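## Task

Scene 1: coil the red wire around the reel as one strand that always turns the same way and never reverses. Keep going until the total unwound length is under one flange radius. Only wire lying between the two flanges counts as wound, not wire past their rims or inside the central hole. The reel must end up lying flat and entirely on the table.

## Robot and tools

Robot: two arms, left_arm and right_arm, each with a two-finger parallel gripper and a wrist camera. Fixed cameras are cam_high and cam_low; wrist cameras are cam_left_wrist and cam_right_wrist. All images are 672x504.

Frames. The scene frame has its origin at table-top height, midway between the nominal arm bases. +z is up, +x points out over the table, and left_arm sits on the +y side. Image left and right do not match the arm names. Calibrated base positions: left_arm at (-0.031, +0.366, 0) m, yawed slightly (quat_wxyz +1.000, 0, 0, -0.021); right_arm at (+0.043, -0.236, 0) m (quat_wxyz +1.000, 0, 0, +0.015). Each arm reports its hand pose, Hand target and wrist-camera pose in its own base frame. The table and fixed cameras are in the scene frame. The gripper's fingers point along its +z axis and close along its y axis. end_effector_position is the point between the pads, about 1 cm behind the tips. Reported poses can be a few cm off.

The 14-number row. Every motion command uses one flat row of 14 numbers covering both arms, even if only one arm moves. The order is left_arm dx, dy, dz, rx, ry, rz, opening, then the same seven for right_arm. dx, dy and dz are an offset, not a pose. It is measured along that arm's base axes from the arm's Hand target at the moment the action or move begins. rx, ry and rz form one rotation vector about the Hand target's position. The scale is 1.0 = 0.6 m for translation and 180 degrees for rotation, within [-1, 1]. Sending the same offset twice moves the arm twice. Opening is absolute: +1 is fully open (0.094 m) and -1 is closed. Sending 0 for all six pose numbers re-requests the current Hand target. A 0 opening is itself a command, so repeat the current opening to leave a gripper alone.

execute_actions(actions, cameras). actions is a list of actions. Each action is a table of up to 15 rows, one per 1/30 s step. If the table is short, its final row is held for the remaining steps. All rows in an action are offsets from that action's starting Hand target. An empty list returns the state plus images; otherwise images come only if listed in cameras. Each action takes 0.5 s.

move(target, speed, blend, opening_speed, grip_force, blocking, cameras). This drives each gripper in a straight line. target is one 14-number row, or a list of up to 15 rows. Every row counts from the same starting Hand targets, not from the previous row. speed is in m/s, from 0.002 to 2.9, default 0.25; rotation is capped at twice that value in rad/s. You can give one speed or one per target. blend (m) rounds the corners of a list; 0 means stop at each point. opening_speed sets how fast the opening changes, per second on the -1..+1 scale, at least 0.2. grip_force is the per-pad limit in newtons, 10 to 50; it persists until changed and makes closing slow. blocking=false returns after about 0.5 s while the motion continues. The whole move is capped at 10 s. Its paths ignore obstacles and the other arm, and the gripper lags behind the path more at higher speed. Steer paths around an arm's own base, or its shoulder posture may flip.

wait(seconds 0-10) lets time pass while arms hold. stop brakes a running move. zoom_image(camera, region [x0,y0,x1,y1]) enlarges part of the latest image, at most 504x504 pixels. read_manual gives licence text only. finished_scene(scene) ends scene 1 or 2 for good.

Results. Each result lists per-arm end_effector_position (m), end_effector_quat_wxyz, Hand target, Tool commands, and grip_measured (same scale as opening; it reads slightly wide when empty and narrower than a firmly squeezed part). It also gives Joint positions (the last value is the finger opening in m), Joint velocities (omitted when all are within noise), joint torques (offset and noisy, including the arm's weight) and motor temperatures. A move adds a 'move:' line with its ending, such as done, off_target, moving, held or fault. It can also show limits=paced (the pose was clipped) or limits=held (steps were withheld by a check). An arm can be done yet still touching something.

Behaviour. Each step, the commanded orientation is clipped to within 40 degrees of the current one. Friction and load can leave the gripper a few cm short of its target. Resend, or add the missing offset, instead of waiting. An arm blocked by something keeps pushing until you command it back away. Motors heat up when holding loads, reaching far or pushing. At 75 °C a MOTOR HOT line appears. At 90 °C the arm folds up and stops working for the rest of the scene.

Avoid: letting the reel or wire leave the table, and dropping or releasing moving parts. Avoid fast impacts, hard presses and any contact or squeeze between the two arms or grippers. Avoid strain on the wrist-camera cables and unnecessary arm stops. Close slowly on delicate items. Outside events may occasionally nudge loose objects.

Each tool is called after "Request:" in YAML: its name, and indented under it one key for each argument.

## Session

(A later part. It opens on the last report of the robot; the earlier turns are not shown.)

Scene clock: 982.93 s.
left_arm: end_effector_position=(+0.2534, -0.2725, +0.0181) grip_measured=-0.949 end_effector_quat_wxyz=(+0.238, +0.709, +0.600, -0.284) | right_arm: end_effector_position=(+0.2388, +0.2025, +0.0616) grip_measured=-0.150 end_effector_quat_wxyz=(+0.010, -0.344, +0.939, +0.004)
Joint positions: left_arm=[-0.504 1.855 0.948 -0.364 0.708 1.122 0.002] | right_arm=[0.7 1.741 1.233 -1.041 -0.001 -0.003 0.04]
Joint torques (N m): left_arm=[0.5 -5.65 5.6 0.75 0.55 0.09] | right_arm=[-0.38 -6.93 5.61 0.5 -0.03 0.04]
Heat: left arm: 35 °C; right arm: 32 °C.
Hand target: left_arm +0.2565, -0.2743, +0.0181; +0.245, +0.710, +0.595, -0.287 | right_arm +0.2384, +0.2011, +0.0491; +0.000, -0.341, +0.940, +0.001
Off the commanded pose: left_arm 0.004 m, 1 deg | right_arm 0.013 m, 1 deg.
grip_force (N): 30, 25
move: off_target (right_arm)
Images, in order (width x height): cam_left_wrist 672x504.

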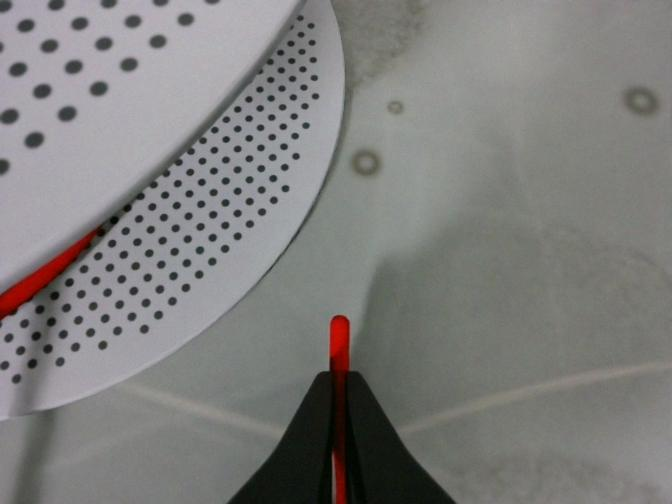

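Request:
move:
  target:
    - [0.02,0.12,0.04,0,0,0,-1,0,0,0,0,0,0,-0.14]
    - [0.17,0.13,0.045,0,0,0,-1,0,0,0,0,0,0,-0.14]
  cameras: ["cam_left_wrist","cam_high","cam_low"]
  speed: 0.08

Request:
zoom_image:
  camera: "cam_high"
  region: [230, 170, 430, 310]

Request:
zoom_image:
  camera: "cam_low"
  region: [360, 220, 460, 300]

Scene clock: 990.53 s.
left_arm: end_effector_position=(+0.3536, -0.1950, +0.0407) grip_measured=-0.953 end_effector_quat_wxyz=(+0.236, +0.712, +0.599, -0.280) | right_arm: end_effector_position=(+0.2388, +0.2025, +0.0616) grip_measured=-0.150 end_effector_quat_wxyz=(+0.010, -0.344, +0.939, +0.004)
Joint positions: left_arm=[-0.197 2.09 1.42 -0.876 0.75 1.536 0.002] | right_arm=[0.7 1.741 1.233 -1.041 -0.001 -0.003 0.04]
Joint torques (N m): left_arm=[0.73 -7.53 7.91 0.04 0.7 0.07] | right_arm=[-0.27 -6.86 5.63 0.5 -0.02 0.05]
Heat: left arm: 34 °C; right arm: 32 °C.
Hand target: left_arm +0.3586, -0.1962, +0.0451; +0.245, +0.710, +0.595, -0.287 | right_arm +0.2384, +0.2011, +0.0491; +0.000, -0.341, +0.940, +0.001
Off the commanded pose: left_arm 0.007 m, 1 deg | right_arm 0.013 m, 1 deg.
grip_force (N): 30, 25
move: off_target (right_arm)
Images, in order (width x height): cam_high 672x504, cam_low 672x504, cam_left_wrist 672x504.

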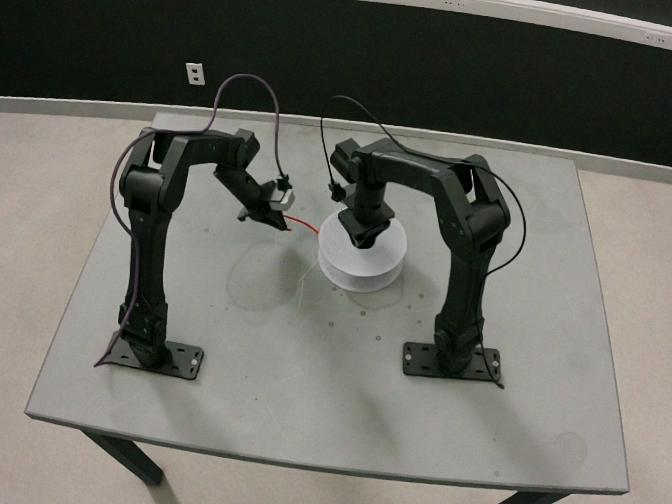

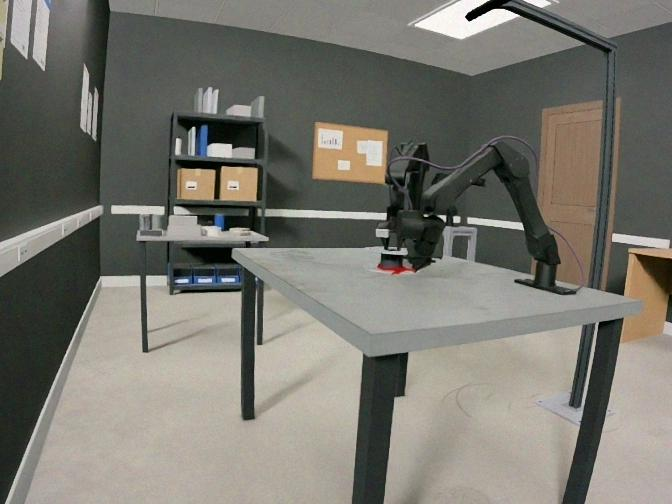

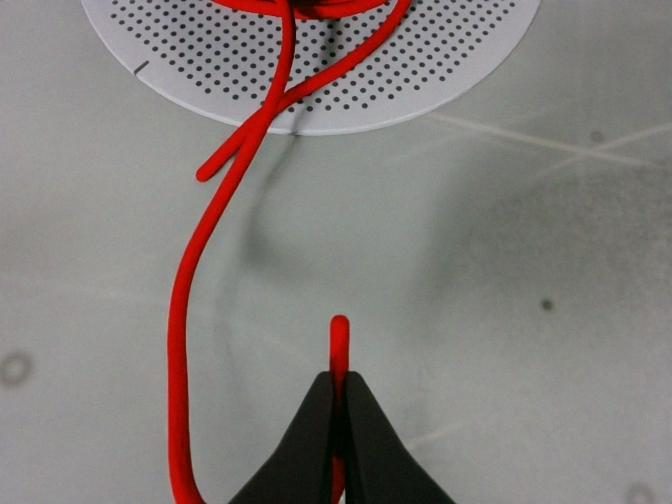

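Scaled by 2.520 from the camera's 672x504 image, which has a finer 960x720 frame.

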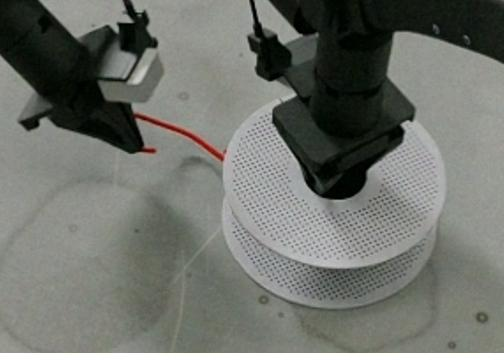

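Scaled by 5.040 from the camera's 672x504 image, which has a finer 960x720 frame.

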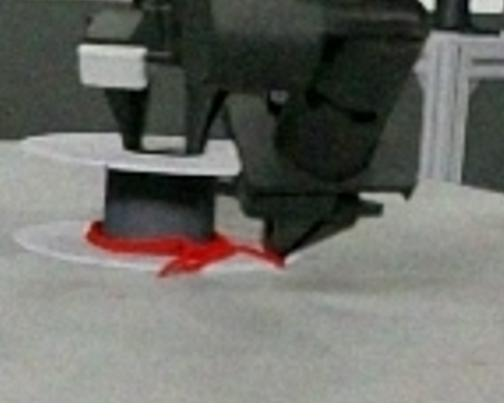

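Request:
move:
  target: [0,0,0,0,0,0,-1,0,0,0,0,0,-0.33,-0.14]
  cameras: ["cam_left_wrist","cam_high","cam_low"]
  speed: 0.1

Request:
zoom_image:
  camera: "cam_high"
  region: [230, 170, 430, 310]

Request:
zoom_image:
  camera: "cam_low"
  region: [360, 220, 460, 300]

Scene clock: 997.23 s.
left_arm: end_effector_position=(+0.3535, -0.1951, +0.0409) grip_measured=-0.953 end_effector_quat_wxyz=(+0.237, +0.712, +0.599, -0.281) | right_arm: end_effector_position=(+0.2410, +0.2042, +0.0616) grip_measured=-0.148 end_effector_quat_wxyz=(+0.011, +0.151, +0.988, +0.012)
Joint positions: left_arm=[-0.197 2.09 1.42 -0.877 0.751 1.537 0.002] | right_arm=[0.7 1.741 1.233 -1.03 0 1.003 0.04]
Joint torques (N m): left_arm=[0.68 -7.51 7.9 0.02 0.68 0.09] | right_arm=[-0.44 -7.02 5.56 0.4 -0.03 0.39]
Heat: left arm: 34 °C; right arm: 32 °C.
Hand target: left_arm +0.3586, -0.1962, +0.0452; +0.245, +0.710, +0.595, -0.287 | right_arm +0.2385, +0.2011, +0.0491; +0.000, +0.170, +0.985, +0.001
Off the commanded pose: left_arm 0.007 m, 1 deg | right_arm 0.013 m, 3 deg.
grip_force (N): 30, 25
move: off_target (right_arm)
Images, in order (width x height): cam_high 672x504, cam_low 672x504, cam_left_wrist 672x504.

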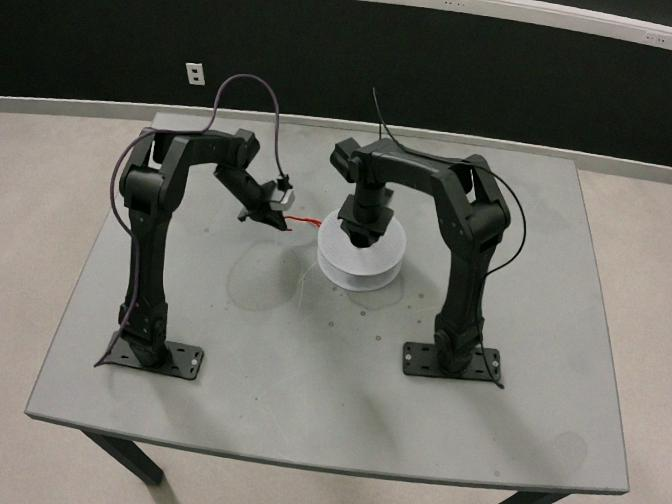

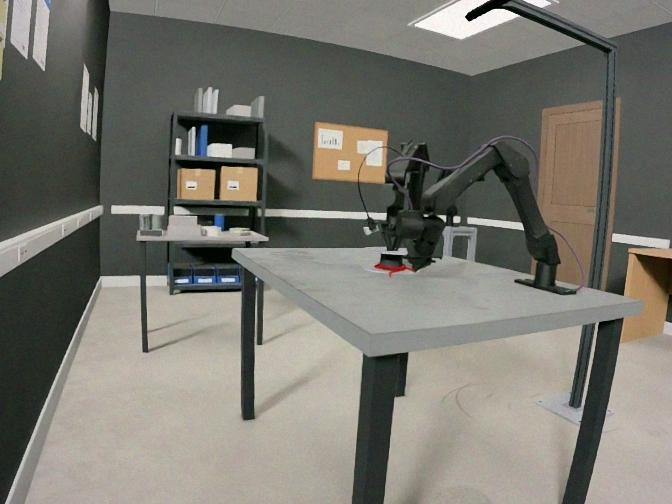

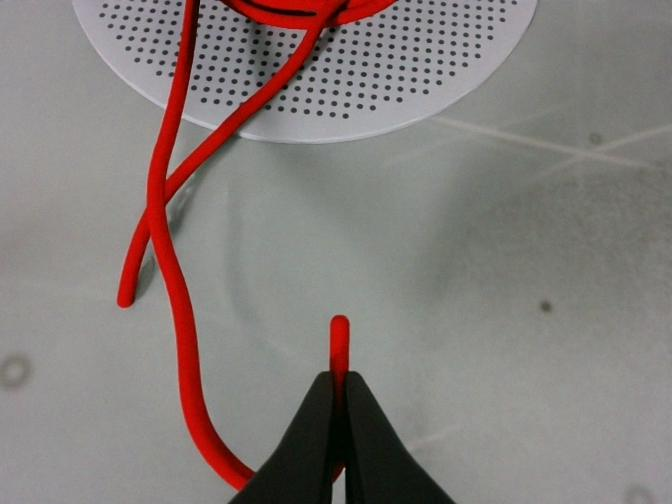

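Scaled by 2.520 from the camera's 672x504 image, which has a finer 960x720 frame.

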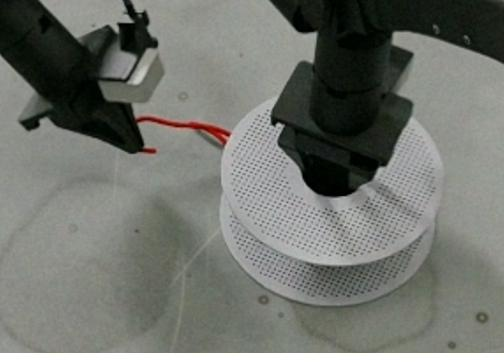

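Scaled by 5.040 from the camera's 672x504 image, which has a finer 960x720 frame.

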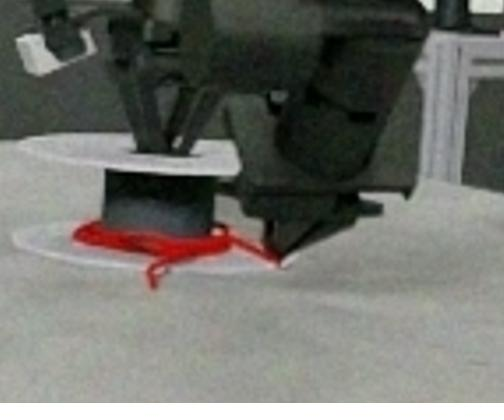

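Request:
move:
  target: [0,0,0,0,0,0,-1,0,0,0,0,0,-0.28,-0.14]
  cameras: ["cam_left_wrist","cam_high","cam_low"]
  speed: 0.1

Request:
zoom_image:
  camera: "cam_high"
  region: [230, 170, 430, 310]

Request:
zoom_image:
  camera: "cam_low"
  region: [360, 220, 460, 300]

Scene clock: 1003.77 s.
left_arm: end_effector_position=(+0.3535, -0.1951, +0.0409) grip_measured=-0.953 end_effector_quat_wxyz=(+0.237, +0.712, +0.599, -0.281) | right_arm: end_effector_position=(+0.2410, +0.2043, +0.0619) grip_measured=-0.147 end_effector_quat_wxyz=(+0.005, +0.557, +0.830, +0.016)
Joint positions: left_arm=[-0.197 2.09 1.42 -0.877 0.751 1.537 0.002] | right_arm=[0.7 1.74 1.233 -1.03 0 1.882 0.04]
Joint torques (N m): left_arm=[0.66 -7.49 7.91 0.01 0.68 0.09] | right_arm=[-0.24 -6.99 5.5 0.42 -0.02 0.41]
Heat: left arm: 34 °C; right arm: 32 °C.
Hand target: left_arm +0.3586, -0.1962, +0.0452; +0.245, +0.710, +0.595, -0.287 | right_arm +0.2384, +0.2011, +0.0491; +0.000, +0.573, +0.819, +0.001
Off the commanded pose: left_arm 0.007 m, 1 deg | right_arm 0.013 m, 3 deg.
grip_force (N): 30, 25
move: off_target (right_arm)
Images, in order (width x height): cam_high 672x504, cam_low 672x504, cam_left_wrist 672x504.

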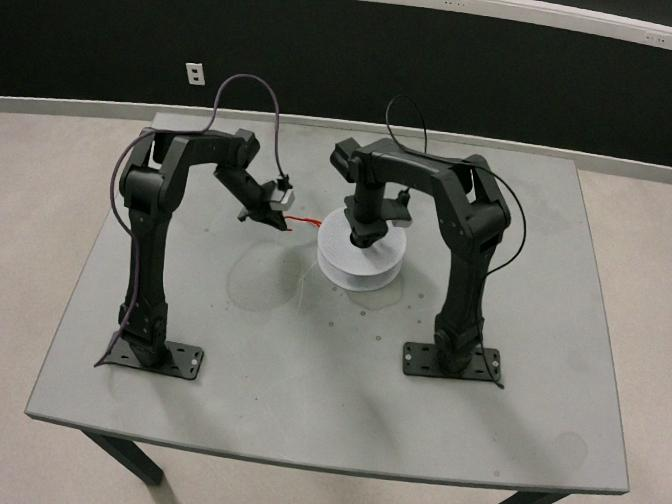

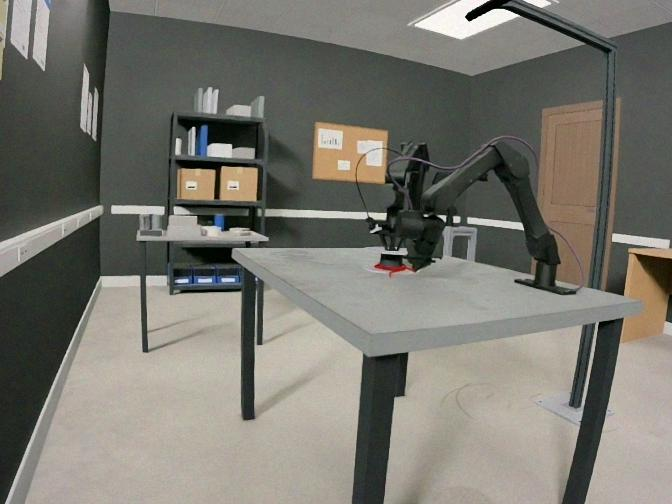

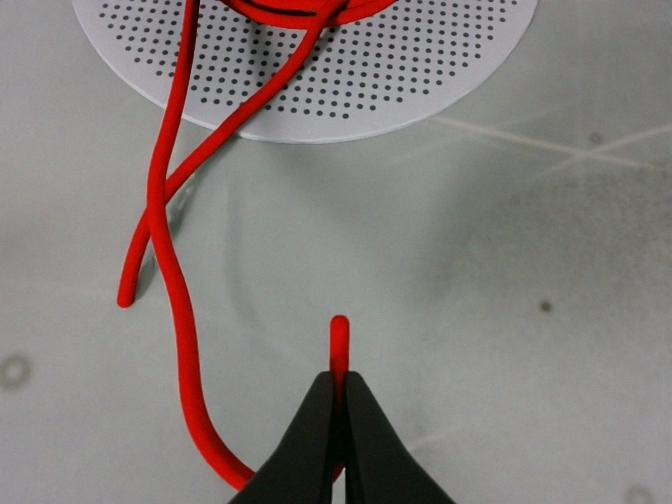

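Scaled by 2.520 from the camera's 672x504 image, which has a finer 960x720 frame.

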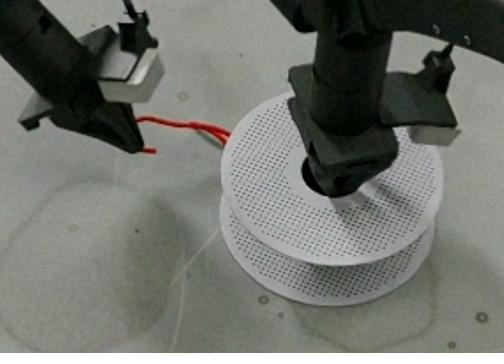

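Scaled by 5.040 from the camera's 672x504 image, which has a finer 960x720 frame.

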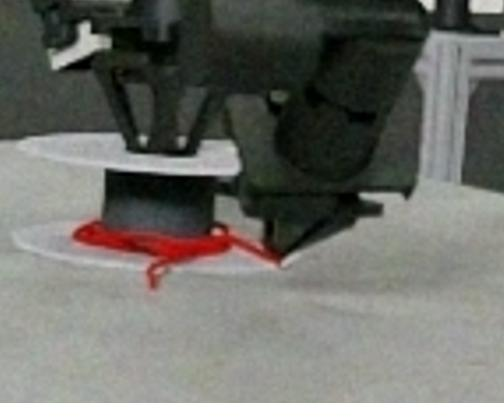

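Request:
execute_actions:
  actions: []

Scene clock: 1011.80 s.
left_arm: end_effector_position=(+0.3535, -0.1951, +0.0409) grip_measured=-0.953 end_effector_quat_wxyz=(+0.237, +0.712, +0.599, -0.281) | right_arm: end_effector_position=(+0.2410, +0.2043, +0.0619) grip_measured=-0.147 end_effector_quat_wxyz=(+0.005, +0.557, +0.830, +0.016)
Joint positions: left_arm=[-0.197 2.09 1.42 -0.877 0.751 1.537 0.002] | right_arm=[0.7 1.74 1.233 -1.03 0 1.882 0.04]
Joint velocities: within noise
Joint torques (N m): left_arm=[0.68 -7.5 7.92 0.01 0.68 0.1] | right_arm=[-0.25 -6.95 5.5 0.42 -0.02 0.41]
Motor temperatures (°C): left_arm=[27 34 32 24 24 24 25] | right_arm=[22 32 27 27 22 24 24]
Heat: left arm: 34 °C; right arm: 32 °C.
Hand target: left_arm +0.3586, -0.1962, +0.0452; +0.245, +0.710, +0.595, -0.287 | right_arm +0.2384, +0.2011, +0.0491; +0.000, +0.573, +0.819, +0.001
Tool commands: left_gripper/opening=-1.0 right_gripper/opening=-0.14
Off the commanded pose: left_arm 0.007 m, 1 deg | right_arm 0.013 m, 3 deg.
grip_force (N): 30, 25

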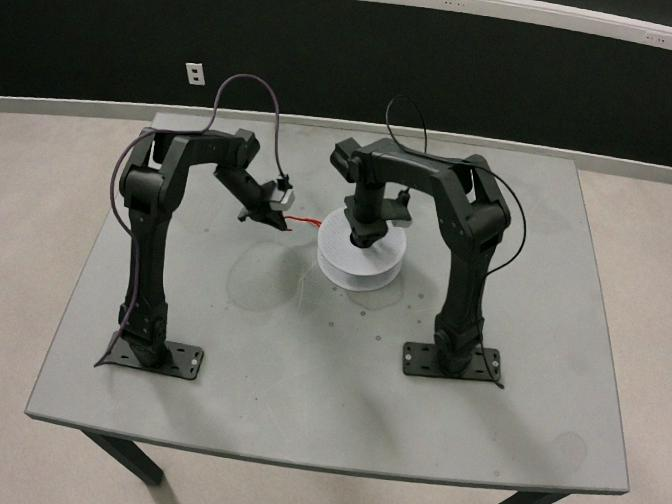

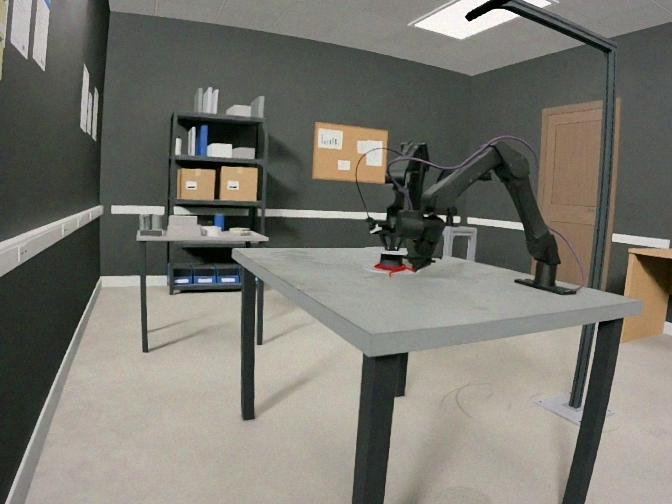

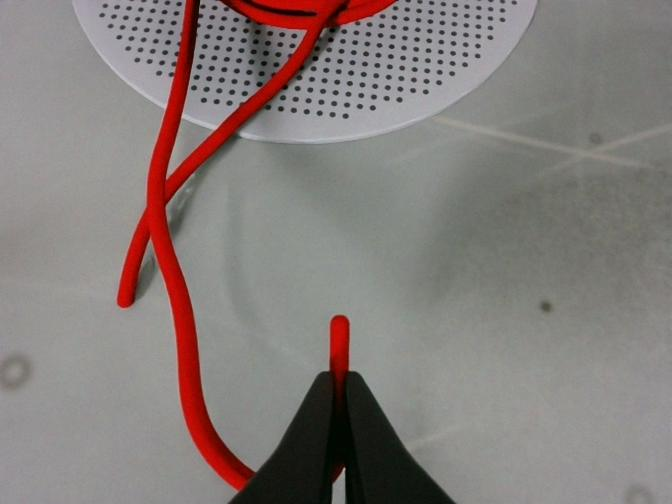

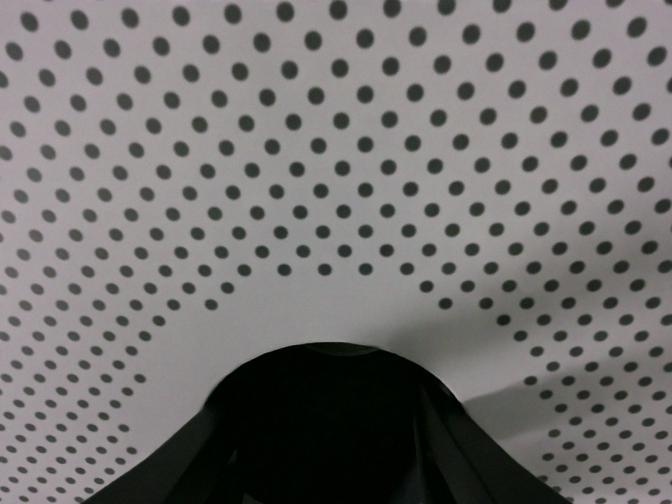

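Request:
move:
  target:
    - [0,0,0,0,0,0,-1,0,0,0.003,0,0,0,-0.95]
    - [0,0,0,0,0,0,-1,0,0,0.003,0,0,0.6,-0.95]
    - [0,0,0,0,0,0,-1,0,0,-0.004,0,0,0.6,-0.95]
    - [0,0,0,0,0,0,-1,0,0,-0.004,0,0,0.6,-0.17]
  speed: 0.6
  cameras: ["all"]

Scene clock: 1018.83 s.
left_arm: end_effector_position=(+0.3535, -0.1951, +0.0409) grip_measured=-0.953 end_effector_quat_wxyz=(+0.237, +0.712, +0.599, -0.281) | right_arm: end_effector_position=(+0.2402, +0.2035, +0.0598) grip_measured=-0.180 end_effector_quat_wxyz=(+0.013, -0.324, +0.946, +0.005)
Joint positions: left_arm=[-0.197 2.09 1.42 -0.877 0.751 1.537 0.002] | right_arm=[0.7 1.743 1.228 -1.028 0 0.04 0.039]
Joint torques (N m): left_arm=[0.66 -7.51 7.92 0.02 0.68 0.1] | right_arm=[-0.39 -6.78 5.46 0.46 -0.06 -0.11]
Heat: left arm: 34 °C; right arm: 32 °C.
Hand target: left_arm +0.3586, -0.1962, +0.0452; +0.245, +0.710, +0.595, -0.287 | right_arm +0.2384, +0.2010, +0.0466; -0.001, -0.326, +0.945, +0.001
Off the commanded pose: left_arm 0.007 m, 1 deg | right_arm 0.013 m, 2 deg.
grip_force (N): 30, 25
move: off_target (right_arm)

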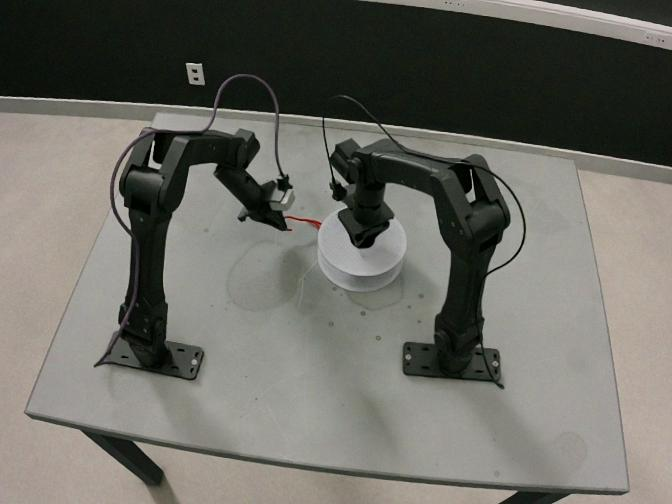

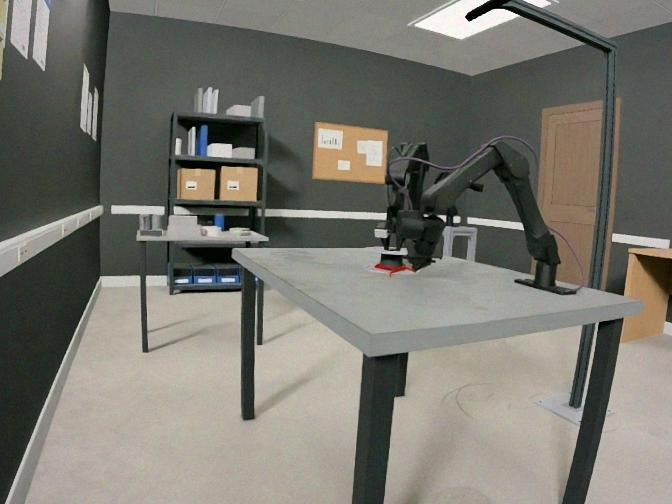

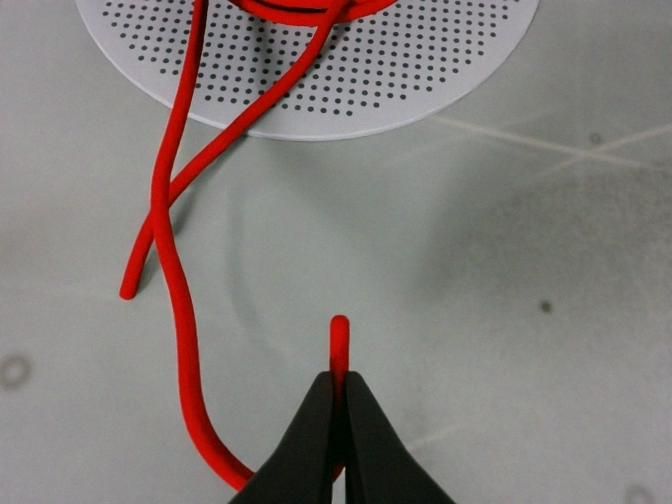

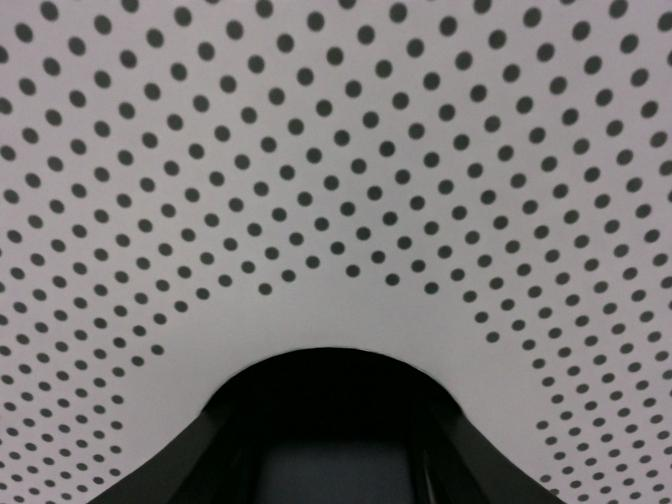

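Request:
move:
  target:
    - [0,0,0,0,0,0,-1,0,0,0,0,0,-0.3,-0.17]
    - [0,0,0,0,0,0,-1,0,0,0,0,0,-0.55,-0.17]
  speed: 0.3
  cameras: ["all"]

Scene clock: 1024.83 s.
left_arm: end_effector_position=(+0.3535, -0.1952, +0.0409) grip_measured=-0.953 end_effector_quat_wxyz=(+0.237, +0.712, +0.599, -0.281) | right_arm: end_effector_position=(+0.2407, +0.2040, +0.0601) grip_measured=-0.177 end_effector_quat_wxyz=(+0.006, +0.492, +0.870, +0.015)
Joint positions: left_arm=[-0.197 2.09 1.42 -0.877 0.752 1.537 0.002] | right_arm=[0.7 1.742 1.228 -1.025 0 1.73 0.039]
Joint torques (N m): left_arm=[0.68 -7.5 7.91 0.01 0.68 0.09] | right_arm=[-0.32 -6.99 5.33 0.47 -0.04 0.32]
Heat: left arm: 34 °C; right arm: 31 °C.
Hand target: left_arm +0.3586, -0.1962, +0.0452; +0.245, +0.710, +0.595, -0.287 | right_arm +0.2384, +0.2010, +0.0467; +0.000, +0.507, +0.862, +0.001
Off the commanded pose: left_arm 0.007 m, 1 deg | right_arm 0.014 m, 3 deg.
grip_force (N): 30, 25
move: off_target (right_arm)

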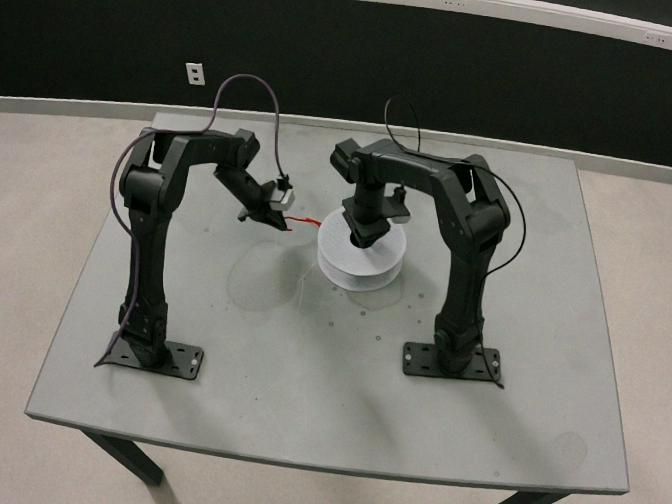

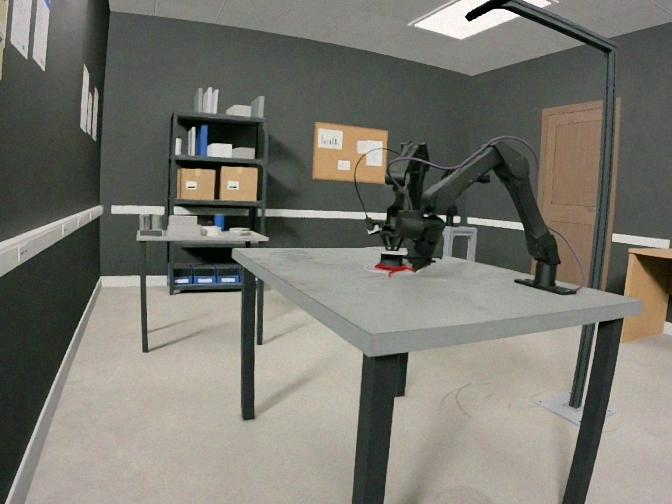

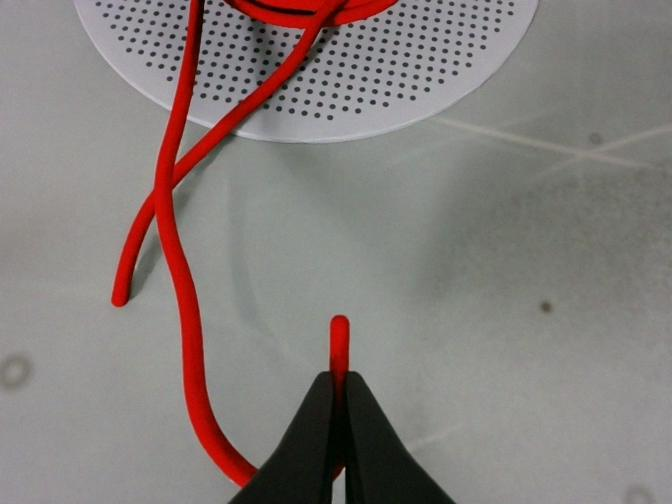

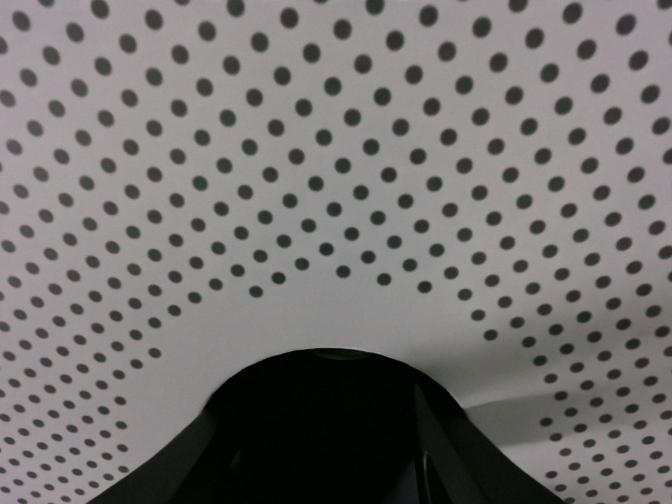

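Request:
zoom_image:
  camera: "cam_left_wrist"
  region: [60, 0, 560, 320]

Request:
move:
  target: [0,0,0,0,0,0,-1,0,0,0,0,0,0.22,-0.17]
  speed: 0.3
  cameras: ["all"]

Request:
zoom_image:
  camera: "cam_left_wrist"
  region: [60, 0, 560, 320]

Scaled by 1.008 from the camera's 672x504 image, which has a finer 960x720 frame.

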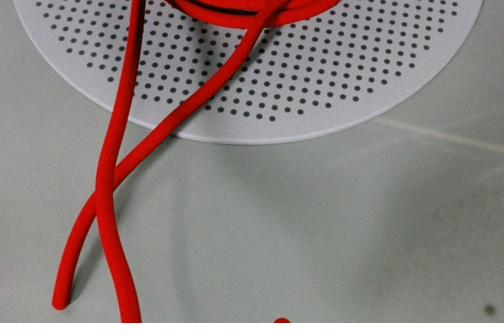

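Scene clock: 1029.00 s.
left_arm: end_effector_position=(+0.3535, -0.1952, +0.0409) grip_measured=-0.953 end_effector_quat_wxyz=(+0.237, +0.712, +0.599, -0.281) | right_arm: end_effector_position=(+0.2415, +0.2058, +0.0601) grip_measured=-0.177 end_effector_quat_wxyz=(+0.010, +0.202, +0.979, +0.017)
Joint positions: left_arm=[-0.197 2.09 1.42 -0.877 0.752 1.537 0.002] | right_arm=[0.7 1.742 1.228 -1.018 -0.005 1.106 0.039]
Joint torques (N m): left_arm=[0.66 -7.5 7.91 0.02 0.68 0.1] | right_arm=[-0.39 -6.9 5.35 0.39 0.02 -0.43]
Heat: left arm: 34 °C; right arm: 31 °C.
Hand target: left_arm +0.3586, -0.1962, +0.0452; +0.245, +0.710, +0.595, -0.287 | right_arm +0.2384, +0.2010, +0.0467; +0.000, +0.185, +0.983, +0.001
Off the commanded pose: left_arm 0.007 m, 1 deg | right_arm 0.015 m, 3 deg.
grip_force (N): 30, 25
move: off_target (right_arm)

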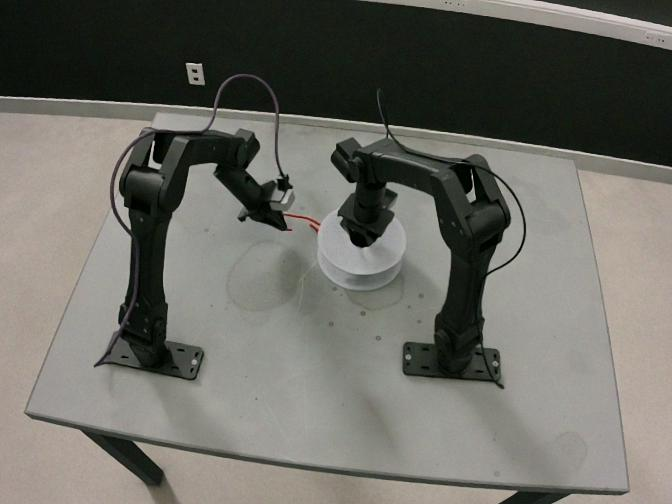

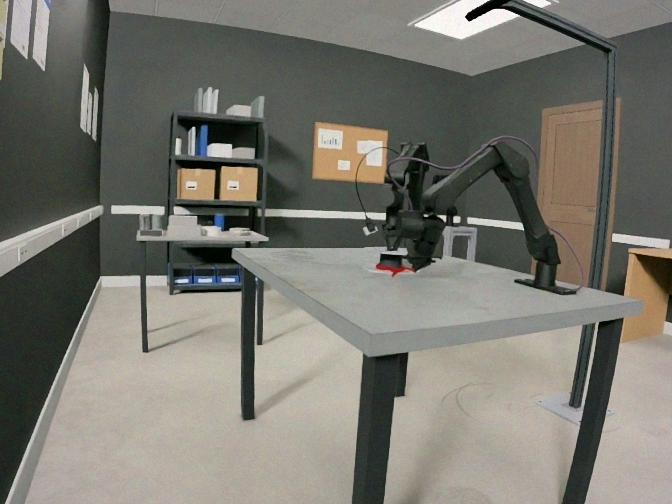

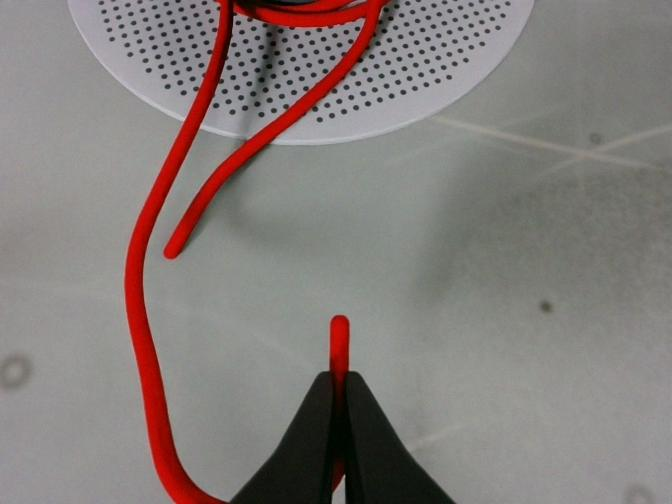

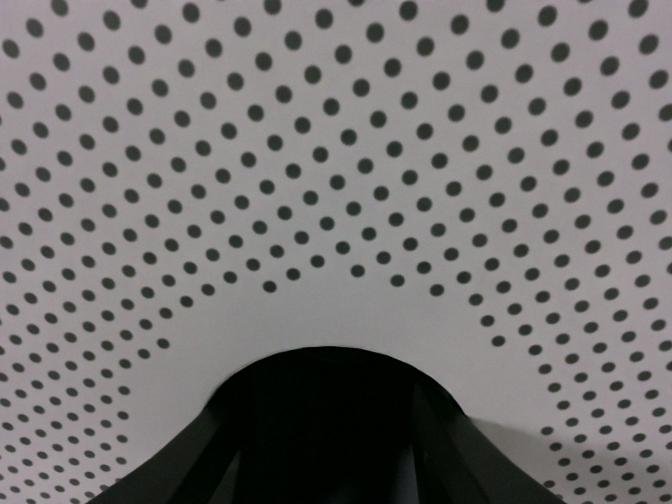

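Scaled by 1.008 from the camera's 672x504 image, which has a finer 960x720 frame.

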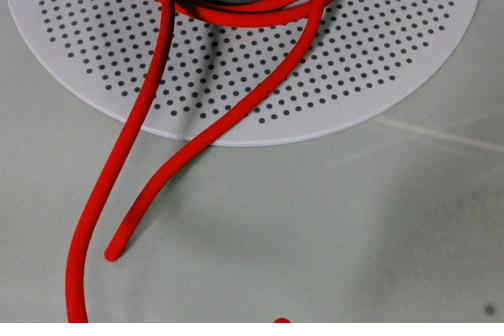

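Request:
move:
  target:
    - [0,0,0,0,0,0,-0.7,0,0,0,0,0,0,-0.17]
    - [0,0.08,0.06,0,0,0,-0.7,0,0,0,0,0,0,-0.17]
  speed: 0.15
  cameras: ["all"]

Scene clock: 1043.10 s.
left_arm: end_effector_position=(+0.3533, -0.1453, +0.0641) grip_measured=-0.702 end_effector_quat_wxyz=(+0.226, +0.704, +0.605, -0.294) | right_arm: end_effector_position=(+0.2415, +0.2058, +0.0601) grip_measured=-0.177 end_effector_quat_wxyz=(+0.010, +0.202, +0.979, +0.017)
Joint positions: left_arm=[-0.065 2.09 1.512 -1.125 0.751 1.71 0.014] | right_arm=[0.7 1.742 1.228 -1.018 -0.005 1.106 0.039]
Joint torques (N m): left_arm=[-0.02 -10.19 7.79 -0.28 0.62 0.08] | right_arm=[-0.39 -6.99 5.37 0.4 0 -0.43]
Heat: left arm: 34 °C; right arm: 31 °C.
Hand target: left_arm +0.3586, -0.1481, +0.0811; +0.245, +0.709, +0.595, -0.287 | right_arm +0.2384, +0.2010, +0.0467; +0.000, +0.185, +0.983, +0.001
Off the commanded pose: left_arm 0.018 m, 3 deg | right_arm 0.015 m, 3 deg.
grip_force (N): 30, 25
move: off_target (left_arm, right_arm)

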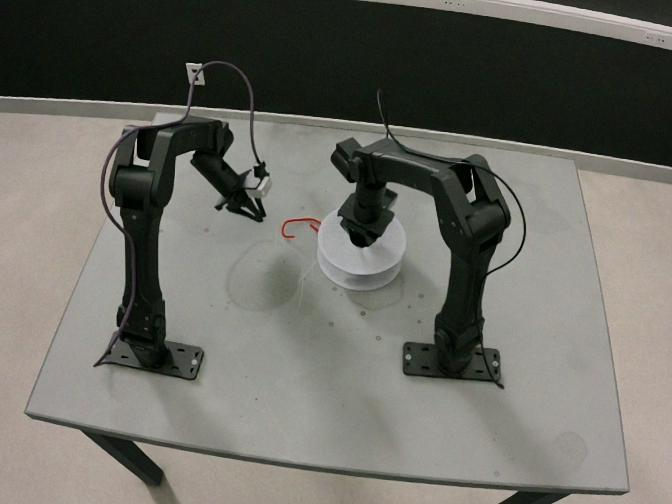

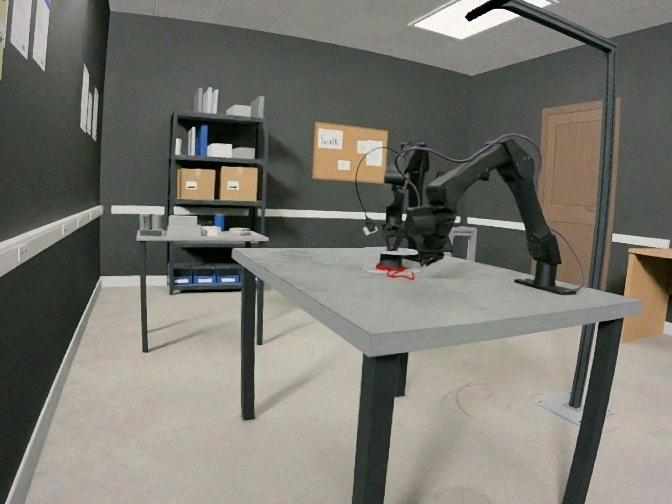

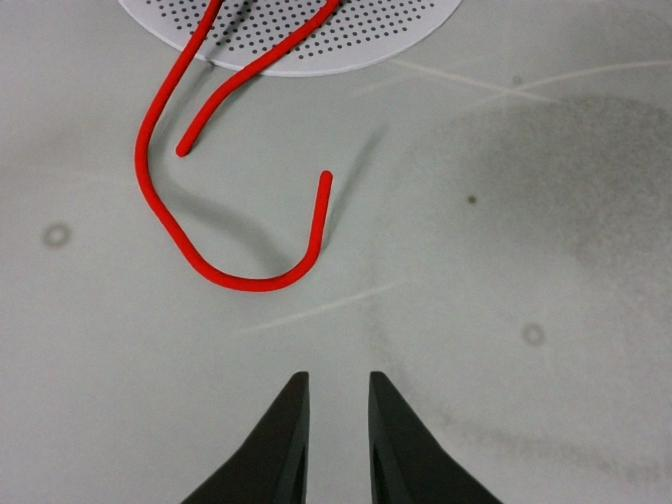

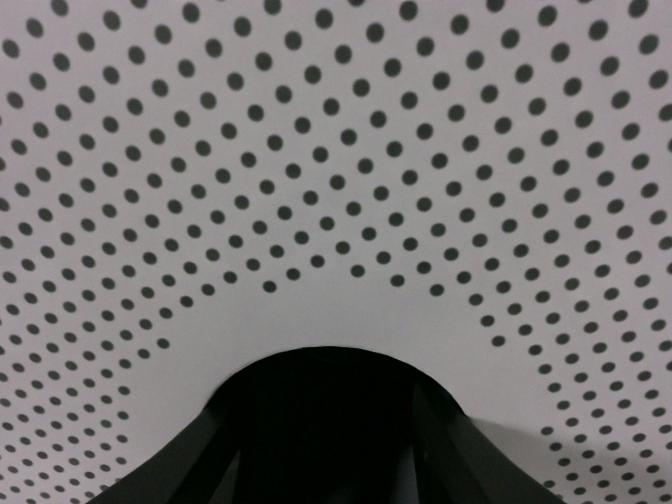

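Request:
move:
  target:
    - [0,0,0,0,0,0,-0.7,0,0,0,0,0,0,-0.95]
    - [0,0,0,0,0,0,-0.7,0,0,0.2,0,0,0,-0.95]
    - [0,0,0,0,0,0,-0.7,0.02,-0.35,0.25,0,0,0,-0.95]
  speed: [0.1,0.15,0.25]
  cameras: ["all"]

Request:
zoom_image:
  camera: "cam_high"
  region: [240, 170, 440, 320]

Request:
zoom_image:
  camera: "cam_low"
  region: [340, 230, 460, 310]

Scene clock: 1116.80 s.
left_arm: end_effector_position=(+0.3531, -0.1453, +0.0641) grip_measured=-0.702 end_effector_quat_wxyz=(+0.226, +0.704, +0.605, -0.294) | right_arm: end_effector_position=(+0.2517, -0.0080, +0.1872) grip_measured=-0.948 end_effector_quat_wxyz=(-0.009, +0.188, +0.982, -0.001)
Joint positions: left_arm=[-0.065 2.09 1.512 -1.126 0.751 1.71 0.014] | right_arm=[-0.036 1.535 1.515 -1.57 -0.001 0.341 0.002]
Joint torques (N m): left_arm=[-0.02 -10.19 7.8 -0.28 0.62 0.1] | right_arm=[-0.51 -8.44 8.68 0.03 -0.04 -0.09]
Heat: left arm: 38 °C; right arm: 31 °C.
Hand target: left_arm +0.3586, -0.1481, +0.0811; +0.245, +0.710, +0.595, -0.287 | right_arm +0.2503, -0.0090, +0.1966; -0.001, +0.186, +0.983, +0.001
Off the commanded pose: left_arm 0.018 m, 3 deg | right_arm 0.010 m, 1 deg.
joint sent to its limit (right arm) — joint 4 (wrist pitch), lower limit. The joint targets still meet the commanded pose.
grip_force (N): 30, 25
move: off_target (left_arm)

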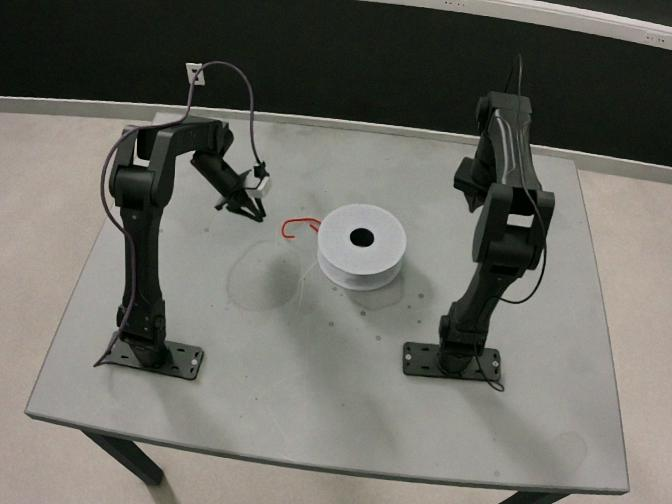

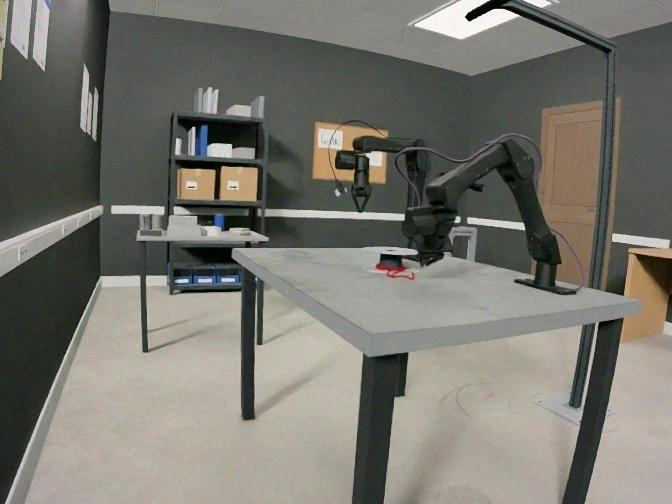

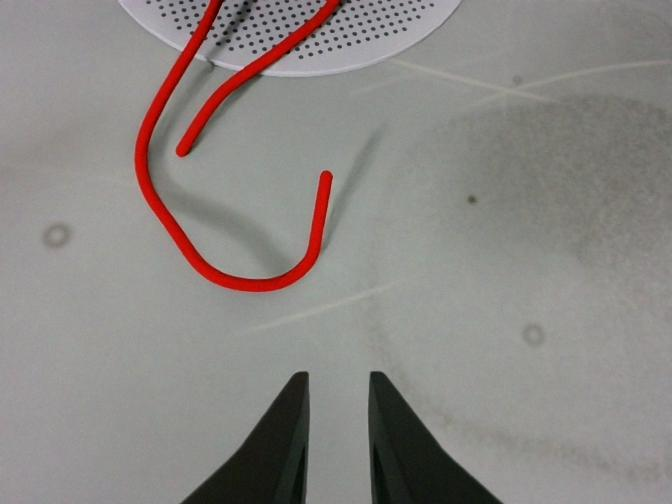

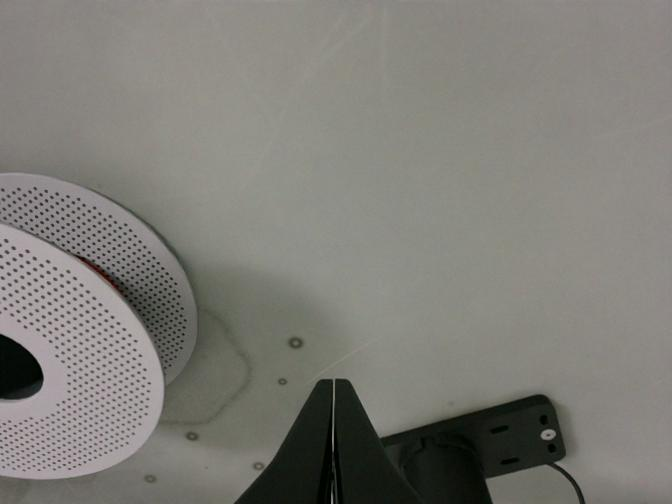

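Scaled by 2.520 from the camera's 672x504 image, which has a finer 960x720 frame.

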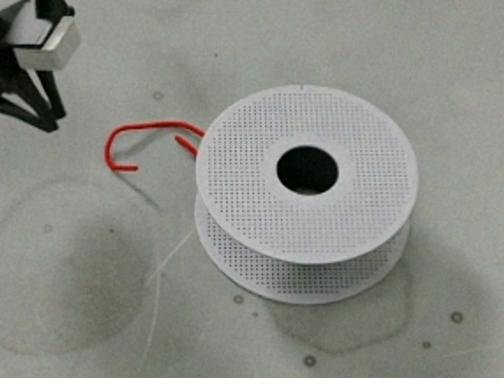

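Scaled by 4.200 from the camera's 672x504 image, which has a finer 960x720 frame.

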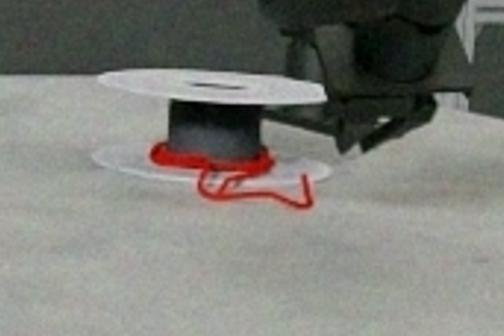

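Request:
move:
  target: [-0.011,-0.02,-0.08,-0.0889,0.0149,0,-0.5,0,0,0,0,0,0,-0.95]
  speed: 0.2
  cameras: ["cam_left_wrist","cam_low"]

Request:
zoom_image:
  camera: "cam_low"
  region: [340, 230, 460, 310]

Scene clock: 1126.03 s.
left_arm: end_effector_position=(+0.3493, -0.1593, +0.0324) grip_measured=-0.502 end_effector_quat_wxyz=(+0.313, +0.667, +0.560, -0.380) | right_arm: end_effector_position=(+0.2517, -0.0080, +0.1872) grip_measured=-0.948 end_effector_quat_wxyz=(-0.009, +0.187, +0.982, -0.001)
Joint positions: left_arm=[-0.022 2.232 1.432 -1.032 1.008 1.867 0.023] | right_arm=[-0.036 1.535 1.515 -1.57 -0.001 0.341 0.002]
Joint torques (N m): left_arm=[0.51 -8.1 4.46 -0.16 0.84 0.11] | right_arm=[-0.51 -8.55 8.76 0.03 -0.04 -0.11]
Heat: left arm: 38 °C; right arm: 31 °C.
Hand target: left_arm +0.3519, -0.1602, +0.0331; +0.327, +0.662, +0.555, -0.384 | right_arm +0.2503, -0.0090, +0.1966; +0.000, +0.185, +0.983, +0.001
Off the commanded pose: left_arm 0.003 m, 2 deg | right_arm 0.010 m, 1 deg.
joint sent to its limit (right arm) — joint 4 (wrist pitch), lower limit. The joint targets still meet the commanded pose.
grip_force (N): 30, 25
move: done
Images, in order (width x height): cam_low 672x504, cam_left_wrist 672x504.

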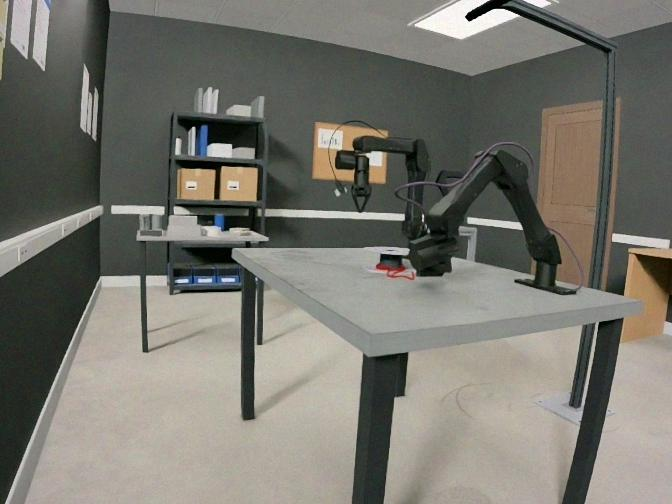

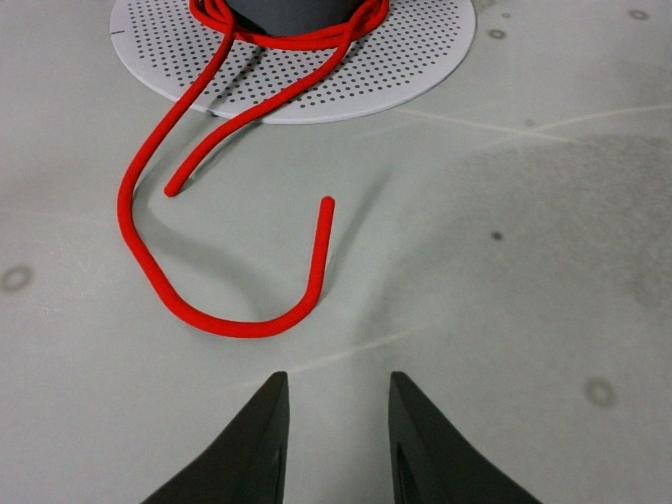

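Scaled by 4.200 from the camera's 672x504 image, which has a finer 960x720 frame.

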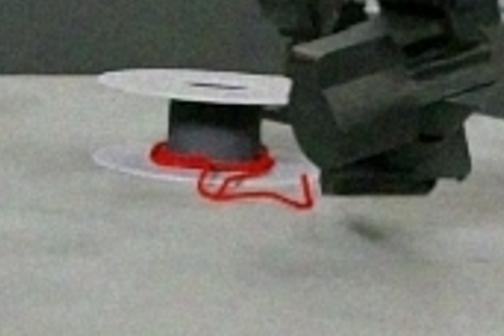

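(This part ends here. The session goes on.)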